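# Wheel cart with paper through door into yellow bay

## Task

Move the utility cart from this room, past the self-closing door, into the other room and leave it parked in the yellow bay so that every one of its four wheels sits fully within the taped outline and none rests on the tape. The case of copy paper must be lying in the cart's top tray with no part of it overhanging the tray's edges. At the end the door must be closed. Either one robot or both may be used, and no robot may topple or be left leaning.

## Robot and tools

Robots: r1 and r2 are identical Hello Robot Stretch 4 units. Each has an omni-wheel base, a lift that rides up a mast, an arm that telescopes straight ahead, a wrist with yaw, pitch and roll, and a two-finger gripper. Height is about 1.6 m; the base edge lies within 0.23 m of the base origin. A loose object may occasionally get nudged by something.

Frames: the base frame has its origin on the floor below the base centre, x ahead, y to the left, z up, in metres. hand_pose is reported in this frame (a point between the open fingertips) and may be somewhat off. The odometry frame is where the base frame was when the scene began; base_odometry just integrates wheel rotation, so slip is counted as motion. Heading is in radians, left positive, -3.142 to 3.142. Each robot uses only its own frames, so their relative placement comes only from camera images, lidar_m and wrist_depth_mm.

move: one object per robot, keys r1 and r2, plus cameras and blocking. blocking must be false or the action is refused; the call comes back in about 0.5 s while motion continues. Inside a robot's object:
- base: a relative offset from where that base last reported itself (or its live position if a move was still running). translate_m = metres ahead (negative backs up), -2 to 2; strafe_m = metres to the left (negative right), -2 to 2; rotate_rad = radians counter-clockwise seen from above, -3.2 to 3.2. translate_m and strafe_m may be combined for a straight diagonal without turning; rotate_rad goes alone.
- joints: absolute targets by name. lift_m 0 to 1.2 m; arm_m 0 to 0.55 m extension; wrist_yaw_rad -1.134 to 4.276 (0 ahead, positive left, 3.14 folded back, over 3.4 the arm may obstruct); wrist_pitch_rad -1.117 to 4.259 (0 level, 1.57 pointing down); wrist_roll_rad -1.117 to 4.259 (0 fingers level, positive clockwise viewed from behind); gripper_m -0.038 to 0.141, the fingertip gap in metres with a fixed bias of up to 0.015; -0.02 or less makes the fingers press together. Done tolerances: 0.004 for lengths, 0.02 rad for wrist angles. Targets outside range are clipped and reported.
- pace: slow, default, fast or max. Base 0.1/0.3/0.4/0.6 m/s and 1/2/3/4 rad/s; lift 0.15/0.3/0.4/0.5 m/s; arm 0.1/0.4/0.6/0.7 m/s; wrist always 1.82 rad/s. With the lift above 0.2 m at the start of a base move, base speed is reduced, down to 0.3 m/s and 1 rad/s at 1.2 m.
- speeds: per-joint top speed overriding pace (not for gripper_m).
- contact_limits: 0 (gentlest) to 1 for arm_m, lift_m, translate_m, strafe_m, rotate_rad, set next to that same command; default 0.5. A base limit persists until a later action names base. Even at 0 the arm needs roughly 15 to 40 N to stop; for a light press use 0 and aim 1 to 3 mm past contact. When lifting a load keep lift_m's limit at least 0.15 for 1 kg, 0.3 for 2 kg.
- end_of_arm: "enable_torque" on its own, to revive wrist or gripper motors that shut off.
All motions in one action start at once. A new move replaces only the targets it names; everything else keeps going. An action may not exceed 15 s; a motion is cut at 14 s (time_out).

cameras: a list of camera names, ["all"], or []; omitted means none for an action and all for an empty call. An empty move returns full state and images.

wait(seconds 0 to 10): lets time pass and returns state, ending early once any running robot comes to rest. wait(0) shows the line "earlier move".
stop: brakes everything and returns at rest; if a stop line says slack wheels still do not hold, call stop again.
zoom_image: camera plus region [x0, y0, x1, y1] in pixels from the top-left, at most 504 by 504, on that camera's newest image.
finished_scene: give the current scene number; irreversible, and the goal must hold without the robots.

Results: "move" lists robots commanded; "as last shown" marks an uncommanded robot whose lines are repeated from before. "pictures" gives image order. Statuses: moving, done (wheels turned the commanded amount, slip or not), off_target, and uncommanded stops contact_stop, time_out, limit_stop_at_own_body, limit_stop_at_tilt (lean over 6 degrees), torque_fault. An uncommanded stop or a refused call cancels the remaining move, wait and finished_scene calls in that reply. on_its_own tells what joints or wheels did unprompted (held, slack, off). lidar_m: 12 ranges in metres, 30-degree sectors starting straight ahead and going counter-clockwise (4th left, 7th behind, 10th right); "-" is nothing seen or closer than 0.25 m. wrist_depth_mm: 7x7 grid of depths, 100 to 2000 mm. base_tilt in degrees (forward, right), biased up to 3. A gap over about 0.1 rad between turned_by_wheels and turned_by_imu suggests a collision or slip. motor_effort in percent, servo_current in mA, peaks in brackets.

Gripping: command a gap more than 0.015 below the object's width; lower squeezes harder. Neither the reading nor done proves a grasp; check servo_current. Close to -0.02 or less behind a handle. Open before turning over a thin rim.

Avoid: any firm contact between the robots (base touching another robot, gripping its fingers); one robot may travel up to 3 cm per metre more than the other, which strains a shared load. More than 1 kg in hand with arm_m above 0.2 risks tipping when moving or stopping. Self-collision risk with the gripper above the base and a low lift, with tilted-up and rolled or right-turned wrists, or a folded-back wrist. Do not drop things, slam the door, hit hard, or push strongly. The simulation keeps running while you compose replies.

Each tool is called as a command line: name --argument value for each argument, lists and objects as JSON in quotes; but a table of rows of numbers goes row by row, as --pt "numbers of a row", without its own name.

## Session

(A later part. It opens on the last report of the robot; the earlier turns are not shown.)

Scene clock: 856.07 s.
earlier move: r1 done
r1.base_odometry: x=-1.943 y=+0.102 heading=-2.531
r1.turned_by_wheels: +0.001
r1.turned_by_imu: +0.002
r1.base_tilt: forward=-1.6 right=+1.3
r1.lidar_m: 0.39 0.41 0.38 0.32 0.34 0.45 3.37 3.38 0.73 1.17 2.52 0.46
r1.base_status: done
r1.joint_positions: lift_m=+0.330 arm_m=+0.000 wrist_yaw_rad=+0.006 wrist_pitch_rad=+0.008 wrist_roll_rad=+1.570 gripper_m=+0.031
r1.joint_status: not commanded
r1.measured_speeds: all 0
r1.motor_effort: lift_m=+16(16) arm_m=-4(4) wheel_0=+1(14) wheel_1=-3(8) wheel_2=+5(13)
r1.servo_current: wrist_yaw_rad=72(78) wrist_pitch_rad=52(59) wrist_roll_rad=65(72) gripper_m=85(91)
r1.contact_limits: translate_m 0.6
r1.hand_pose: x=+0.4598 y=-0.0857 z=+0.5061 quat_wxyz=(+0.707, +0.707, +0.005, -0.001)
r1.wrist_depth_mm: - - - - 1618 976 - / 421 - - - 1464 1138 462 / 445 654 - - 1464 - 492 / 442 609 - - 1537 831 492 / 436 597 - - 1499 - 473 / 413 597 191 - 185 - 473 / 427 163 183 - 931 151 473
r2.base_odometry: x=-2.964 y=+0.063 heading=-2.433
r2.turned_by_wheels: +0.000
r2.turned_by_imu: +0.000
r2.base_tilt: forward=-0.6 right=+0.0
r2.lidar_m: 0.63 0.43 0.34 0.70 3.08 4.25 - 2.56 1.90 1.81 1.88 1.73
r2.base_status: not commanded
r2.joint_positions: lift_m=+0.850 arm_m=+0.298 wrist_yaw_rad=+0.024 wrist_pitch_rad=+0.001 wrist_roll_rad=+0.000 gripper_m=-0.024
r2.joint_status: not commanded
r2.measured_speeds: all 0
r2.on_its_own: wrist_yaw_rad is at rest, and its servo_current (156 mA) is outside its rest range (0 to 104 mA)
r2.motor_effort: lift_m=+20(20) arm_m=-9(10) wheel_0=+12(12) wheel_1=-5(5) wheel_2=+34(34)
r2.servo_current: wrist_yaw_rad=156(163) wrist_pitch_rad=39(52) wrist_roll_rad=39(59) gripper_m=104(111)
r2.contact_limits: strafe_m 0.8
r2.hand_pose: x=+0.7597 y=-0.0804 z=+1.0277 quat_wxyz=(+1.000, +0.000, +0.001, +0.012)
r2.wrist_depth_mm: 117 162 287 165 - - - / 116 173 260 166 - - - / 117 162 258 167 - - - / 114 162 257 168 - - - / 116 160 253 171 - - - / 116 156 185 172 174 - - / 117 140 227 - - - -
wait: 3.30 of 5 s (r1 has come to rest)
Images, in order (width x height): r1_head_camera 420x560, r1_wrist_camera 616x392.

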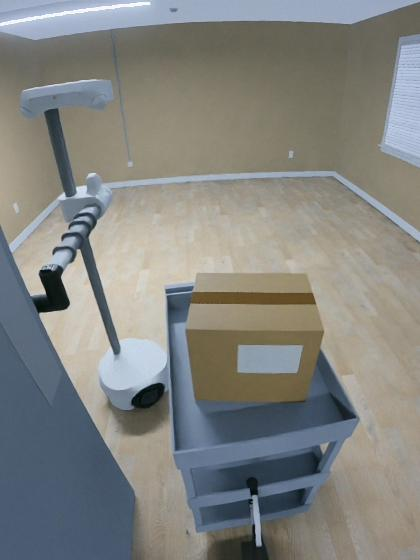

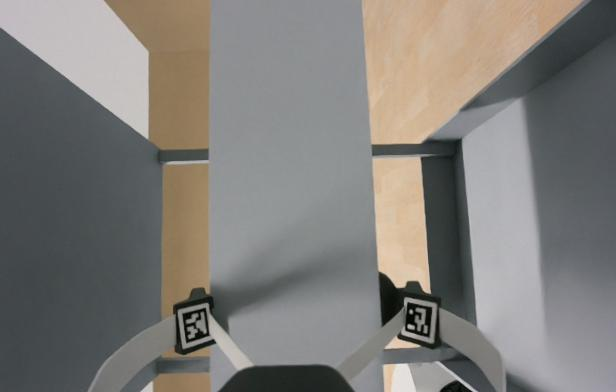

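move --r1 '{"base":{"translate_m":-0.3,"strafe_m":-0.07},"pace":"slow","contact_limits":{"translate_m":0.6}}' --blocking false

wait --seconds 5 --cameras '["r1_head_camera","r1_wrist_camera","r1_head_right_camera"]'

Scene clock: 867.00 s.
move: r1 moving
r1.base_odometry: x=-1.935 y=+0.112 heading=-2.530
r1.turned_by_wheels: +0.001
r1.turned_by_imu: +0.000
r1.base_tilt: forward=-1.6 right=+1.3
r1.lidar_m: 0.39 0.42 0.34 0.32 0.35 0.45 3.35 3.38 0.70 1.11 2.54 0.44
r1.base_status: translate_m moving; strafe_m moving
r1.joint_positions: lift_m=+0.330 arm_m=+0.000 wrist_yaw_rad=+0.006 wrist_pitch_rad=+0.008 wrist_roll_rad=+1.570 gripper_m=+0.031
r1.joint_status: not commanded
r1.measured_speeds: translate_m=-0.049 strafe_m=-0.011 rotate_rad=-0.003 lift_m=+0.000 arm_m=+0.000 wrist_yaw_rad=+0.002 wrist_pitch_rad=+0.000 wrist_roll_rad=+0.000
r1.motor_effort: lift_m=+16(16) arm_m=-3(4) wheel_0=-1(3) wheel_1=-5(7) wheel_2=+13(14)
r1.servo_current: wrist_yaw_rad=52(78) wrist_pitch_rad=52(59) wrist_roll_rad=39(65) gripper_m=85(91)
r1.contact_limits: translate_m 0.6
r1.hand_pose: x=+0.4598 y=-0.0857 z=+0.5061 quat_wxyz=(+0.707, +0.707, +0.005, -0.001)
r1.wrist_depth_mm: - - - - 1537 960 - / 421 - - - 1499 1118 462 / 445 654 - - 1464 - 488 / 436 609 - - 1499 831 473 / 433 597 - - 809 - 473 / 413 597 191 - 186 - 477 / 424 154 182 - 174 151 473
r2.base_odometry: x=-2.964 y=+0.063 heading=-2.433
r2.turned_by_wheels: +0.000
r2.turned_by_imu: +0.000
r2.base_tilt: forward=-0.5 right=+0.1
r2.lidar_m: 0.63 0.40 0.33 0.70 3.06 4.24 - 2.59 1.90 1.80 1.91 1.70
r2.base_status: not commanded
r2.joint_positions: lift_m=+0.850 arm_m=+0.298 wrist_yaw_rad=+0.024 wrist_pitch_rad=+0.001 wrist_roll_rad=+0.000 gripper_m=-0.024
r2.joint_status: not commanded
r2.measured_speeds: all 0
r2.motor_effort: lift_m=+20(20) arm_m=-9(9) wheel_0=+12(13) wheel_1=-4(4) wheel_2=+34(34)
r2.servo_current: wrist_yaw_rad=156(163) wrist_pitch_rad=39(46) wrist_roll_rad=39(52) gripper_m=98(104)
r2.contact_limits: strafe_m 0.8
r2.hand_pose: x=+0.7597 y=-0.0804 z=+1.0277 quat_wxyz=(+1.000, +0.000, +0.001, +0.012)
r2.wrist_depth_mm: 116 162 287 165 - - - / 116 173 259 166 - - - / 117 162 259 167 - - - / 114 161 256 168 - - - / 116 160 255 171 - - - / 116 155 184 172 175 - - / 117 140 228 - - - -
pictures: none

Scene clock: 870.83 s.
earlier move: r1 done
r1.base_odometry: x=-1.738 y=+0.332 heading=-2.530
r1.turned_by_wheels: +0.000
r1.turned_by_imu: +0.002
r1.base_tilt: forward=-1.6 right=+1.3
r1.lidar_m: 0.33 0.32 0.39 0.37 0.39 3.01 3.04 3.09 0.59 0.56 2.48 0.48
r1.base_status: done
r1.joint_positions: lift_m=+0.330 arm_m=+0.000 wrist_yaw_rad=+0.012 wrist_pitch_rad=+0.008 wrist_roll_rad=+1.570 gripper_m=+0.031
r1.joint_status: not commanded
r1.measured_speeds: all 0
r1.motor_effort: lift_m=+16(16) arm_m=-4(4) wheel_0=+2(6) wheel_1=-1(7) wheel_2=+6(15)
r1.servo_current: wrist_yaw_rad=85(85) wrist_pitch_rad=46(65) wrist_roll_rad=59(72) gripper_m=85(98)
r1.contact_limits: translate_m 0.6
r1.hand_pose: x=+0.4603 y=-0.0840 z=+0.5061 quat_wxyz=(+0.707, +0.707, +0.007, +0.001)
r1.wrist_depth_mm: - - - - 1618 904 683 / 342 343 347 - 362 364 355 / 424 - - - 1661 1060 - / 421 - - - 1708 1182 477 / 433 647 - - 1537 - 473 / 410 591 190 - 185 - 477 / 424 164 182 - - - 480
r2.base_odometry: x=-2.964 y=+0.064 heading=-2.433
r2.turned_by_wheels: +0.000
r2.turned_by_imu: +0.000
r2.base_tilt: forward=-0.5 right=+0.1
r2.lidar_m: 0.63 0.60 2.41 2.94 3.06 4.24 - 2.59 1.91 1.82 1.90 1.71
r2.base_status: not commanded
r2.joint_positions: lift_m=+0.850 arm_m=+0.298 wrist_yaw_rad=+0.024 wrist_pitch_rad=+0.001 wrist_roll_rad=+0.000 gripper_m=-0.024
r2.joint_status: not commanded
r2.measured_speeds: all 0
r2.on_its_own: wrist_yaw_rad is at rest, and its servo_current (150 mA) is outside its rest range (0 to 104 mA)
r2.motor_effort: lift_m=+20(20) arm_m=-9(10) wheel_0=+9(13) wheel_1=-4(5) wheel_2=+32(34)
r2.servo_current: wrist_yaw_rad=150(163) wrist_pitch_rad=52(52) wrist_roll_rad=46(65) gripper_m=98(111)
r2.contact_limits: strafe_m 0.8
r2.hand_pose: x=+0.7597 y=-0.0804 z=+1.0277 quat_wxyz=(+1.000, +0.000, +0.001, +0.012)
r2.wrist_depth_mm: 116 161 287 165 - - - / 116 173 259 167 - - - / 116 161 258 167 - - - / 114 161 256 169 - - - / 116 160 253 171 - - - / 116 155 185 173 175 - - / 117 145 227 - - - -
wait: 3.83 of 5 s (r1 has come to rest)
pictures: r1_head_camera, r1_head_right_camera, r1_wrist_camera
Images, in order (width x height): r1_head_camera 420x560, r1_head_right_camera 420x672, r1_wrist_camera 616x392.

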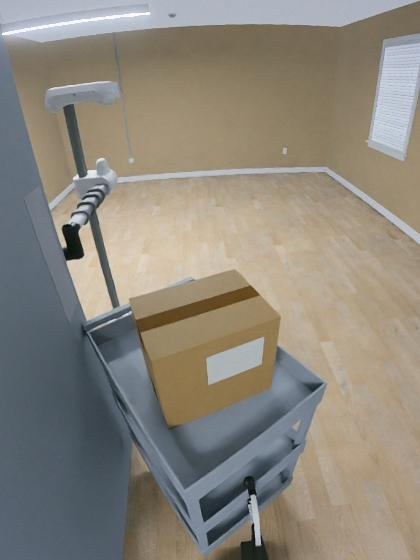

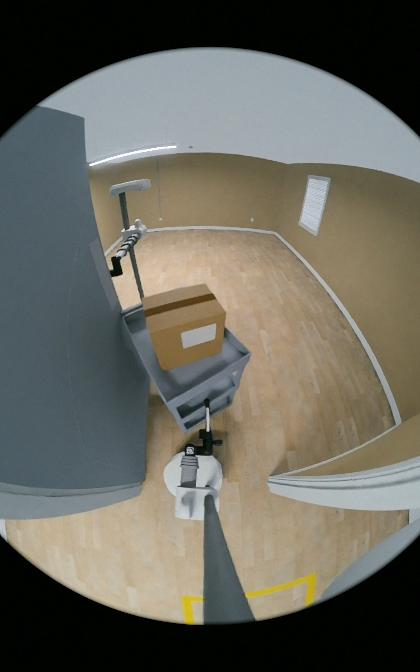

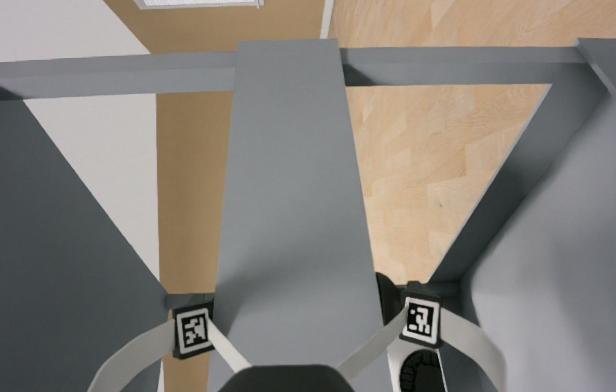

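move --r1 '{"base":{"rotate_rad":0.3},"pace":"slow","contact_limits":{"rotate_rad":0.7}}' --blocking false

wait --seconds 3 --cameras '["r1_head_camera","r1_wrist_camera","r1_head_right_camera"]'

Scene clock: 878.03 s.
move: r1 moving
r1.base_odometry: x=-1.738 y=+0.332 heading=-2.407
r1.turned_by_wheels: +0.124
r1.turned_by_imu: +0.123
r1.base_tilt: forward=-1.6 right=+1.3
r1.lidar_m: 0.32 0.43 0.41 0.36 0.40 3.11 3.03 3.16 0.53 0.58 2.57 0.43
r1.base_status: rotate_rad moving
r1.joint_positions: lift_m=+0.330 arm_m=+0.000 wrist_yaw_rad=-0.012 wrist_pitch_rad=+0.008 wrist_roll_rad=+1.570 gripper_m=+0.031
r1.joint_status: not commanded
r1.measured_speeds: translate_m=+0.000 strafe_m=+0.000 rotate_rad=+0.475 lift_m=+0.000 arm_m=+0.000 wrist_yaw_rad=-0.087 wrist_pitch_rad=+0.000 wrist_roll_rad=+0.008
r1.motor_effort: lift_m=+16(16) arm_m=-1(4) wheel_0=-16(16) wheel_1=-5(7) wheel_2=-12(12)
r1.servo_current: wrist_yaw_rad=72(72) wrist_pitch_rad=59(59) wrist_roll_rad=52(72) gripper_m=78(85)
r1.contact_limits: rotate_rad 0.7
r1.hand_pose: x=+0.4582 y=-0.0907 z=+0.5061 quat_wxyz=(+0.707, +0.707, -0.001, -0.007)
r1.wrist_depth_mm: - - - - 1397 788 621 / 343 - - - 1336 866 364 / 424 - - - 1618 1060 466 / 424 - - - 1499 1160 492 / 436 603 - - 1537 - 473 / 415 564 186 - 187 - 477 / 427 160 - - - 138 477
r2.base_odometry: x=-2.964 y=+0.064 heading=-2.433
r2.turned_by_wheels: +0.000
r2.turned_by_imu: +0.000
r2.base_tilt: forward=-0.6 right=+0.1
r2.lidar_m: 0.62 0.59 2.39 2.92 3.05 4.21 - 2.59 1.89 1.80 1.90 1.71
r2.base_status: not commanded
r2.joint_positions: lift_m=+0.850 arm_m=+0.298 wrist_yaw_rad=+0.024 wrist_pitch_rad=+0.001 wrist_roll_rad=+0.000 gripper_m=-0.024
r2.joint_status: not commanded
r2.measured_speeds: all 0
r2.motor_effort: lift_m=+20(20) arm_m=-9(10) wheel_0=+9(9) wheel_1=-4(4) wheel_2=+33(33)
r2.servo_current: wrist_yaw_rad=137(156) wrist_pitch_rad=46(46) wrist_roll_rad=52(65) gripper_m=104(111)
r2.contact_limits: strafe_m 0.8
r2.hand_pose: x=+0.7597 y=-0.0804 z=+1.0277 quat_wxyz=(+1.000, +0.000, +0.001, +0.012)
r2.wrist_depth_mm: 115 161 289 165 - - - / 116 172 258 166 - - - / 116 161 259 167 - - - / 114 161 255 169 - - - / 116 160 254 170 - - - / 116 155 185 172 175 - - / 117 146 227 - - - -
pictures: none

Scene clock: 878.93 s.
earlier move: r1 done
r1.base_odometry: x=-1.738 y=+0.332 heading=-2.231
r1.turned_by_wheels: +0.176
r1.turned_by_imu: +0.176
r1.base_tilt: forward=-1.6 right=+1.3
r1.lidar_m: 0.34 0.46 0.38 0.35 2.80 3.02 2.98 2.90 0.55 2.44 2.76 0.42
r1.base_status: done
r1.joint_positions: lift_m=+0.330 arm_m=+0.000 wrist_yaw_rad=-0.003 wrist_pitch_rad=+0.008 wrist_roll_rad=+1.570 gripper_m=+0.031
r1.joint_status: not commanded
r1.measured_speeds: all 0
r1.motor_effort: lift_m=+16(16) arm_m=+4(4) wheel_0=-1(16) wheel_1=-2(7) wheel_2=-4(14)
r1.servo_current: wrist_yaw_rad=39(91) wrist_pitch_rad=52(59) wrist_roll_rad=39(72) gripper_m=65(85)
r1.contact_limits: rotate_rad 0.7
r1.hand_pose: x=+0.4589 y=-0.0884 z=+0.5061 quat_wxyz=(+0.707, +0.707, +0.002, -0.004)
r1.wrist_depth_mm: - - - - 1499 991 - / 418 - - - 1499 1060 466 / 442 661 - - 1499 - 469 / 439 609 - - - - 469 / 439 597 - - - - 473 / 413 597 187 - 185 - 469 / 433 176 181 - - 151 473
r2.base_odometry: x=-2.964 y=+0.064 heading=-2.433
r2.turned_by_wheels: +0.000
r2.turned_by_imu: +0.000
r2.base_tilt: forward=-0.6 right=+0.1
r2.lidar_m: 0.56 0.54 0.62 2.93 3.08 4.23 - 2.57 1.91 1.81 1.91 1.73
r2.base_status: not commanded
r2.joint_positions: lift_m=+0.850 arm_m=+0.298 wrist_yaw_rad=+0.024 wrist_pitch_rad=+0.001 wrist_roll_rad=+0.000 gripper_m=-0.024
r2.joint_status: not commanded
r2.measured_speeds: all 0
r2.on_its_own: wrist_yaw_rad is at rest, and its servo_current (156 mA) is outside its rest range (0 to 104 mA)
r2.motor_effort: lift_m=+20(20) arm_m=-9(10) wheel_0=+9(9) wheel_1=-4(4) wheel_2=+33(33)
r2.servo_current: wrist_yaw_rad=156(163) wrist_pitch_rad=39(46) wrist_roll_rad=59(65) gripper_m=104(111)
r2.contact_limits: strafe_m 0.8
r2.hand_pose: x=+0.7597 y=-0.0804 z=+1.0277 quat_wxyz=(+1.000, +0.000, +0.001, +0.012)
r2.wrist_depth_mm: 116 162 290 166 - - - / 116 173 260 166 - - - / 117 162 259 167 - - - / 115 162 256 168 - - - / 116 161 255 171 - - - / 116 156 184 172 174 - - / 117 140 227 - - - -
wait: 0.90 of 3 s (r1 has come to rest)
pictures: r1_head_camera, r1_head_right_camera, r1_wrist_camera
Images, in order (width x height): r1_head_camera 420x560, r1_head_right_camera 420x672, r1_wrist_camera 616x392.

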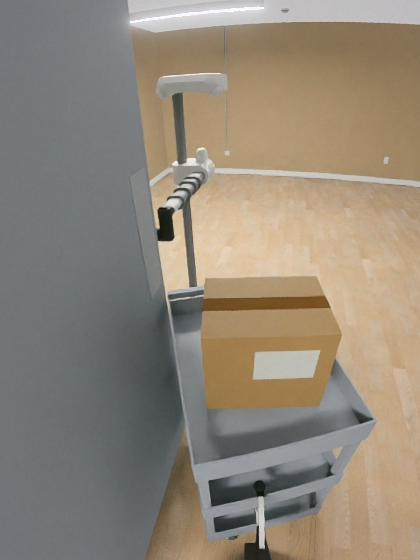

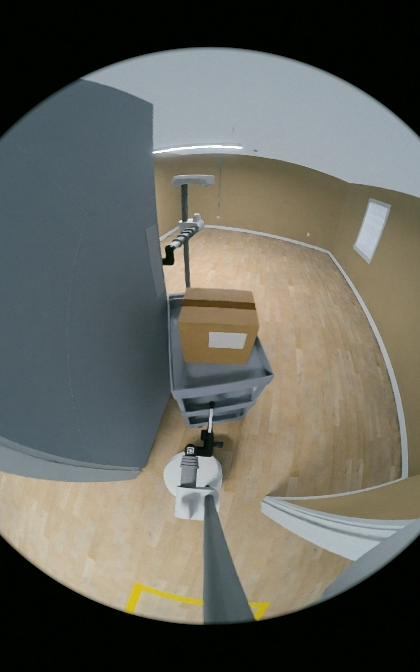

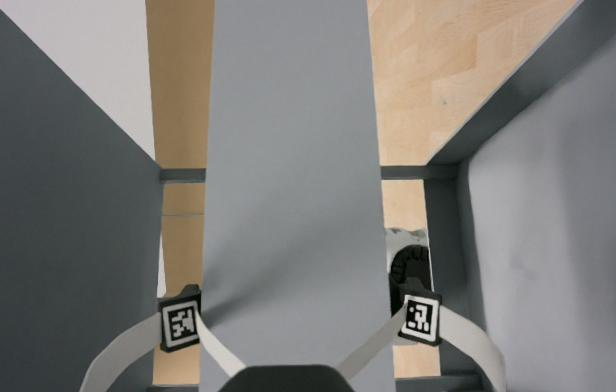

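move --r1 '{"base":{"translate_m":-0.18,"strafe_m":0.02},"pace":"slow","contact_limits":{"translate_m":0.6}}' --blocking false

wait --seconds 4 --cameras '["r1_wrist_camera","r1_head_right_camera"]'

Scene clock: 890.37 s.
move: r1 moving
r1.base_odometry: x=-1.729 y=+0.341 heading=-2.231
r1.turned_by_wheels: +0.000
r1.turned_by_imu: -0.001
r1.base_tilt: forward=-1.6 right=+1.3
r1.lidar_m: 0.38 0.46 0.37 0.36 2.75 2.98 2.98 2.91 0.54 2.45 2.78 0.44
r1.base_status: translate_m moving; strafe_m moving
r1.joint_positions: lift_m=+0.330 arm_m=+0.000 wrist_yaw_rad=-0.003 wrist_pitch_rad=+0.008 wrist_roll_rad=+1.570 gripper_m=+0.031
r1.joint_status: not commanded
r1.measured_speeds: translate_m=-0.048 strafe_m=+0.005 rotate_rad=-0.002 lift_m=+0.000 arm_m=+0.000 wrist_yaw_rad=+0.000 wrist_pitch_rad=+0.000 wrist_roll_rad=+0.000
r1.motor_effort: lift_m=+16(16) arm_m=-4(4) wheel_0=-7(8) wheel_1=-4(6) wheel_2=+7(8)
r1.servo_current: wrist_yaw_rad=26(59) wrist_pitch_rad=52(52) wrist_roll_rad=46(59) gripper_m=78(78)
r1.contact_limits: translate_m 0.6
r1.hand_pose: x=+0.4591 y=-0.0882 z=+0.5061 quat_wxyz=(+0.707, +0.707, +0.002, -0.004)
r1.wrist_depth_mm: - - - - 1430 976 - / 424 - - - 1464 1138 469 / 442 668 - - 1499 - 488 / 442 609 - - - 809 492 / 439 609 - - - - 496 / 430 597 187 - 182 - 473 / 427 154 178 - - 136 473
r2.base_odometry: x=-2.964 y=+0.064 heading=-2.433
r2.turned_by_wheels: +0.000
r2.turned_by_imu: +0.000
r2.base_tilt: forward=-0.6 right=+0.0
r2.lidar_m: 0.59 0.56 0.61 2.91 3.07 4.23 - 2.57 1.89 1.81 1.90 1.72
r2.base_status: not commanded
r2.joint_positions: lift_m=+0.850 arm_m=+0.298 wrist_yaw_rad=+0.024 wrist_pitch_rad=+0.001 wrist_roll_rad=+0.000 gripper_m=-0.024
r2.joint_status: not commanded
r2.measured_speeds: all 0
r2.motor_effort: lift_m=+20(20) arm_m=-9(9) wheel_0=+8(9) wheel_1=-4(5) wheel_2=+33(33)
r2.servo_current: wrist_yaw_rad=150(150) wrist_pitch_rad=33(39) wrist_roll_rad=52(52) gripper_m=104(104)
r2.contact_limits: strafe_m 0.8
r2.hand_pose: x=+0.7597 y=-0.0804 z=+1.0277 quat_wxyz=(+1.000, +0.000, +0.001, +0.012)
r2.wrist_depth_mm: 116 162 289 165 - - - / 117 174 259 166 - - - / 117 162 259 167 - - - / 114 162 258 168 - - - / 116 161 255 171 - - - / 116 155 183 172 174 - - / 117 140 228 - - - -
pictures: none

Scene clock: 892.97 s.
earlier move: r1 done
r1.base_odometry: x=-1.612 y=+0.461 heading=-2.230
r1.turned_by_wheels: +0.001
r1.turned_by_imu: +0.002
r1.base_tilt: forward=-1.6 right=+1.3
r1.lidar_m: 0.37 0.46 0.41 0.43 2.60 2.84 2.83 2.89 0.52 0.52 2.74 0.45
r1.base_status: done
r1.joint_positions: lift_m=+0.330 arm_m=+0.000 wrist_yaw_rad=+0.005 wrist_pitch_rad=+0.008 wrist_roll_rad=+1.570 gripper_m=+0.031
r1.joint_status: not commanded
r1.measured_speeds: all 0
r1.motor_effort: lift_m=+16(16) arm_m=-4(4) wheel_0=+2(11) wheel_1=-2(7) wheel_2=+8(14)
r1.servo_current: wrist_yaw_rad=46(72) wrist_pitch_rad=52(59) wrist_roll_rad=39(72) gripper_m=72(78)
r1.contact_limits: translate_m 0.6
r1.hand_pose: x=+0.4597 y=-0.0861 z=+0.5061 quat_wxyz=(+0.707, +0.707, +0.005, -0.001)
r1.wrist_depth_mm: - - - - 1430 976 - / 418 - - - 1464 1118 469 / 439 603 - - - - 473 / 439 609 - - - - 480 / 436 640 - - - 768 480 / 410 585 188 - 187 - 473 / 421 169 156 - 155 143 473
r2.base_odometry: x=-2.964 y=+0.064 heading=-2.433
r2.turned_by_wheels: +0.000
r2.turned_by_imu: +0.000
r2.base_tilt: forward=-0.5 right=+0.1
r2.lidar_m: 0.65 0.70 2.37 2.93 3.06 4.22 - 2.59 1.88 1.81 1.88 1.71
r2.base_status: not commanded
r2.joint_positions: lift_m=+0.850 arm_m=+0.298 wrist_yaw_rad=+0.024 wrist_pitch_rad=+0.001 wrist_roll_rad=+0.000 gripper_m=-0.024
r2.joint_status: not commanded
r2.measured_speeds: all 0
r2.on_its_own: wrist_yaw_rad is at rest, and its servo_current (156 mA) is outside its rest range (0 to 104 mA)
r2.motor_effort: lift_m=+20(20) arm_m=-9(9) wheel_0=+9(9) wheel_1=-4(5) wheel_2=+32(33)
r2.servo_current: wrist_yaw_rad=156(163) wrist_pitch_rad=39(46) wrist_roll_rad=39(65) gripper_m=98(111)
r2.contact_limits: strafe_m 0.8
r2.hand_pose: x=+0.7597 y=-0.0804 z=+1.0277 quat_wxyz=(+1.000, +0.000, +0.001, +0.012)
r2.wrist_depth_mm: 116 161 259 165 - - - / 116 173 260 166 - - - / 117 162 259 167 - - - / 115 162 256 169 - - - / 115 160 254 171 - - - / 116 156 183 173 174 - - / 117 140 228 - - - -
wait: 2.60 of 4 s (r1 has come to rest)
pictures: r1_head_right_camera, r1_wrist_camera
Images, in order (width x height): r1_head_right_camera 420x672, r1_wrist_camera 616x392.

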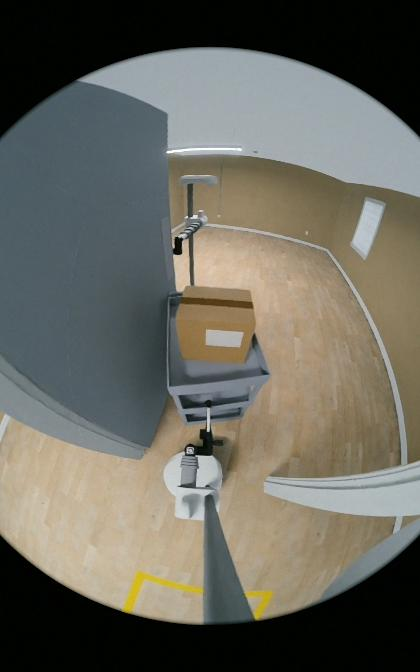

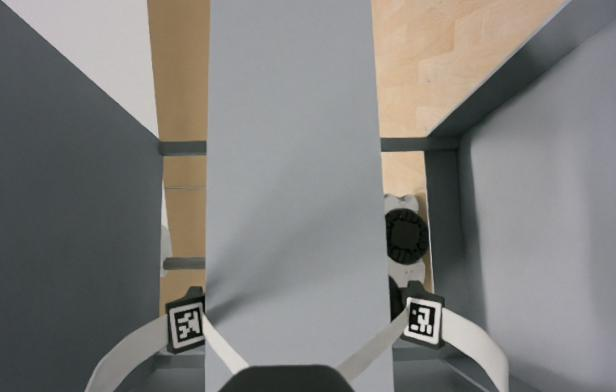

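move --r1 '{"base":{"translate_m":-0.3,"strafe_m":0.07},"pace":"slow","contact_limits":{"translate_m":0.6}}' --blocking false

wait --seconds 5 --cameras '["r1_wrist_camera","r1_head_right_camera","r1_head_camera"]'

Scene clock: 899.37 s.
move: r1 moving
r1.base_odometry: x=-1.602 y=+0.470 heading=-2.230
r1.turned_by_wheels: +0.000
r1.turned_by_imu: +0.000
r1.base_tilt: forward=-1.6 right=+1.3
r1.lidar_m: 0.37 0.49 0.39 0.43 2.61 2.80 2.81 2.91 0.56 0.53 2.77 0.43
r1.base_status: translate_m moving; strafe_m moving
r1.joint_positions: lift_m=+0.330 arm_m=+0.000 wrist_yaw_rad=+0.005 wrist_pitch_rad=+0.008 wrist_roll_rad=+1.570 gripper_m=+0.031
r1.joint_status: not commanded
r1.measured_speeds: translate_m=-0.049 strafe_m=+0.011 rotate_rad=-0.001 lift_m=+0.000 arm_m=+0.000 wrist_yaw_rad=+0.000 wrist_pitch_rad=+0.000 wrist_roll_rad=+0.000
r1.motor_effort: lift_m=+16(16) arm_m=-4(4) wheel_0=-4(4) wheel_1=-5(5) wheel_2=+11(14)
r1.servo_current: wrist_yaw_rad=39(59) wrist_pitch_rad=46(59) wrist_roll_rad=46(65) gripper_m=72(72)
r1.contact_limits: translate_m 0.6
r1.hand_pose: x=+0.4597 y=-0.0860 z=+0.5061 quat_wxyz=(+0.707, +0.707, +0.005, -0.001)
r1.wrist_depth_mm: - - - - 1430 976 - / 418 - - - 1464 1118 473 / 442 615 - - - - 473 / 439 609 - - - - 477 / 436 634 - - - 768 473 / 410 585 187 - 187 - 477 / 421 169 156 - 145 142 477
r2.base_odometry: x=-2.964 y=+0.064 heading=-2.433
r2.turned_by_wheels: +0.000
r2.turned_by_imu: +0.000
r2.base_tilt: forward=-0.5 right=+0.0
r2.lidar_m: 0.64 0.72 2.36 2.92 3.07 4.23 - 2.60 1.88 1.82 1.91 1.73
r2.base_status: not commanded
r2.joint_positions: lift_m=+0.850 arm_m=+0.298 wrist_yaw_rad=+0.024 wrist_pitch_rad=+0.001 wrist_roll_rad=+0.000 gripper_m=-0.024
r2.joint_status: not commanded
r2.measured_speeds: all 0
r2.motor_effort: lift_m=+20(20) arm_m=-9(9) wheel_0=+9(9) wheel_1=-4(4) wheel_2=+32(33)
r2.servo_current: wrist_yaw_rad=156(156) wrist_pitch_rad=33(52) wrist_roll_rad=59(59) gripper_m=98(111)
r2.contact_limits: strafe_m 0.8
r2.hand_pose: x=+0.7597 y=-0.0804 z=+1.0277 quat_wxyz=(+1.000, +0.000, +0.001, +0.012)
r2.wrist_depth_mm: 116 162 260 165 - - - / 116 173 259 166 - - - / 116 162 259 167 - - - / 115 162 257 169 - - - / 116 160 254 171 - - - / 116 156 183 172 175 - - / 117 140 228 - - - -
pictures: none

Scene clock: 903.20 s.
earlier move: r1 done
r1.base_odometry: x=-1.373 y=+0.656 heading=-2.230
r1.turned_by_wheels: +0.000
r1.turned_by_imu: +0.000
r1.base_tilt: forward=-1.6 right=+1.3
r1.lidar_m: 0.38 0.51 0.48 2.31 2.61 2.52 2.53 2.91 2.46 0.63 0.62 0.44
r1.base_status: done
r1.joint_positions: lift_m=+0.330 arm_m=+0.000 wrist_yaw_rad=+0.003 wrist_pitch_rad=+0.008 wrist_roll_rad=+1.570 gripper_m=+0.031
r1.joint_status: not commanded
r1.measured_speeds: all 0
r1.motor_effort: lift_m=+16(16) arm_m=-4(4) wheel_0=-4(9) wheel_1=-2(7) wheel_2=+3(14)
r1.servo_current: wrist_yaw_rad=46(72) wrist_pitch_rad=52(59) wrist_roll_rad=59(65) gripper_m=72(78)
r1.contact_limits: translate_m 0.6
r1.hand_pose: x=+0.4595 y=-0.0867 z=+0.5061 quat_wxyz=(+0.707, +0.707, +0.004, -0.002)
r1.wrist_depth_mm: - - - - 1430 960 - / 421 - - - 1430 1098 466 / 445 654 - - - - 488 / 436 615 - - 820 - 477 / 436 654 - - 809 - 473 / 413 585 188 - 185 171 480 / 424 160 155 - 146 152 480
r2.base_odometry: x=-2.964 y=+0.064 heading=-2.433
r2.turned_by_wheels: +0.000
r2.turned_by_imu: +0.001
r2.base_tilt: forward=-0.5 right=+0.1
r2.lidar_m: 0.63 0.99 2.41 2.92 3.06 4.20 - 2.61 1.87 1.83 1.89 1.70
r2.base_status: not commanded
r2.joint_positions: lift_m=+0.850 arm_m=+0.298 wrist_yaw_rad=+0.024 wrist_pitch_rad=+0.001 wrist_roll_rad=+0.000 gripper_m=-0.024
r2.joint_status: not commanded
r2.measured_speeds: all 0
r2.on_its_own: wrist_yaw_rad is at rest, and its servo_current (150 mA) is outside its rest range (0 to 104 mA)
r2.motor_effort: lift_m=+20(20) arm_m=-9(10) wheel_0=+9(9) wheel_1=-4(5) wheel_2=+32(33)
r2.servo_current: wrist_yaw_rad=150(163) wrist_pitch_rad=39(52) wrist_roll_rad=39(65) gripper_m=98(111)
r2.contact_limits: strafe_m 0.8
r2.hand_pose: x=+0.7597 y=-0.0804 z=+1.0277 quat_wxyz=(+1.000, +0.000, +0.001, +0.012)
r2.wrist_depth_mm: 116 162 262 166 - - - / 116 173 260 166 - - - / 117 162 258 167 - - - / 114 162 257 169 - - - / 116 160 253 171 - - - / 116 156 184 172 174 - - / 117 140 228 - - - -
wait: 3.83 of 5 s (r1 has come to rest)
pictures: r1_head_camera, r1_head_right_camera, r1_wrist_camera
Images, in order (width x height): r1_head_camera 420x560, r1_head_right_camera 420x672, r1_wrist_camera 616x392.

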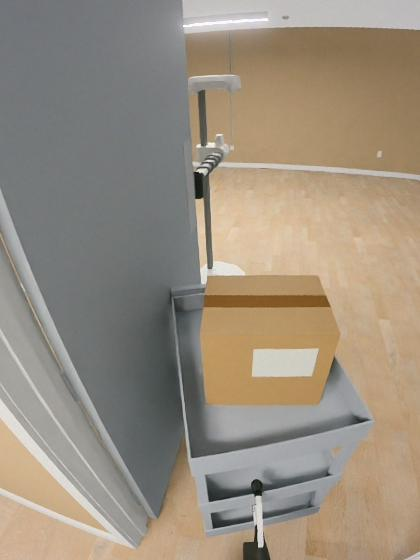

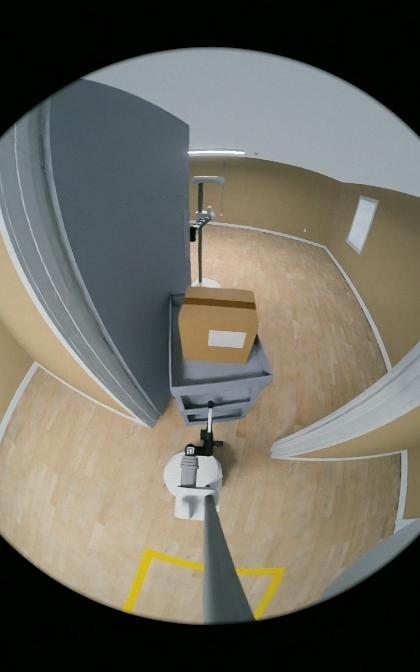

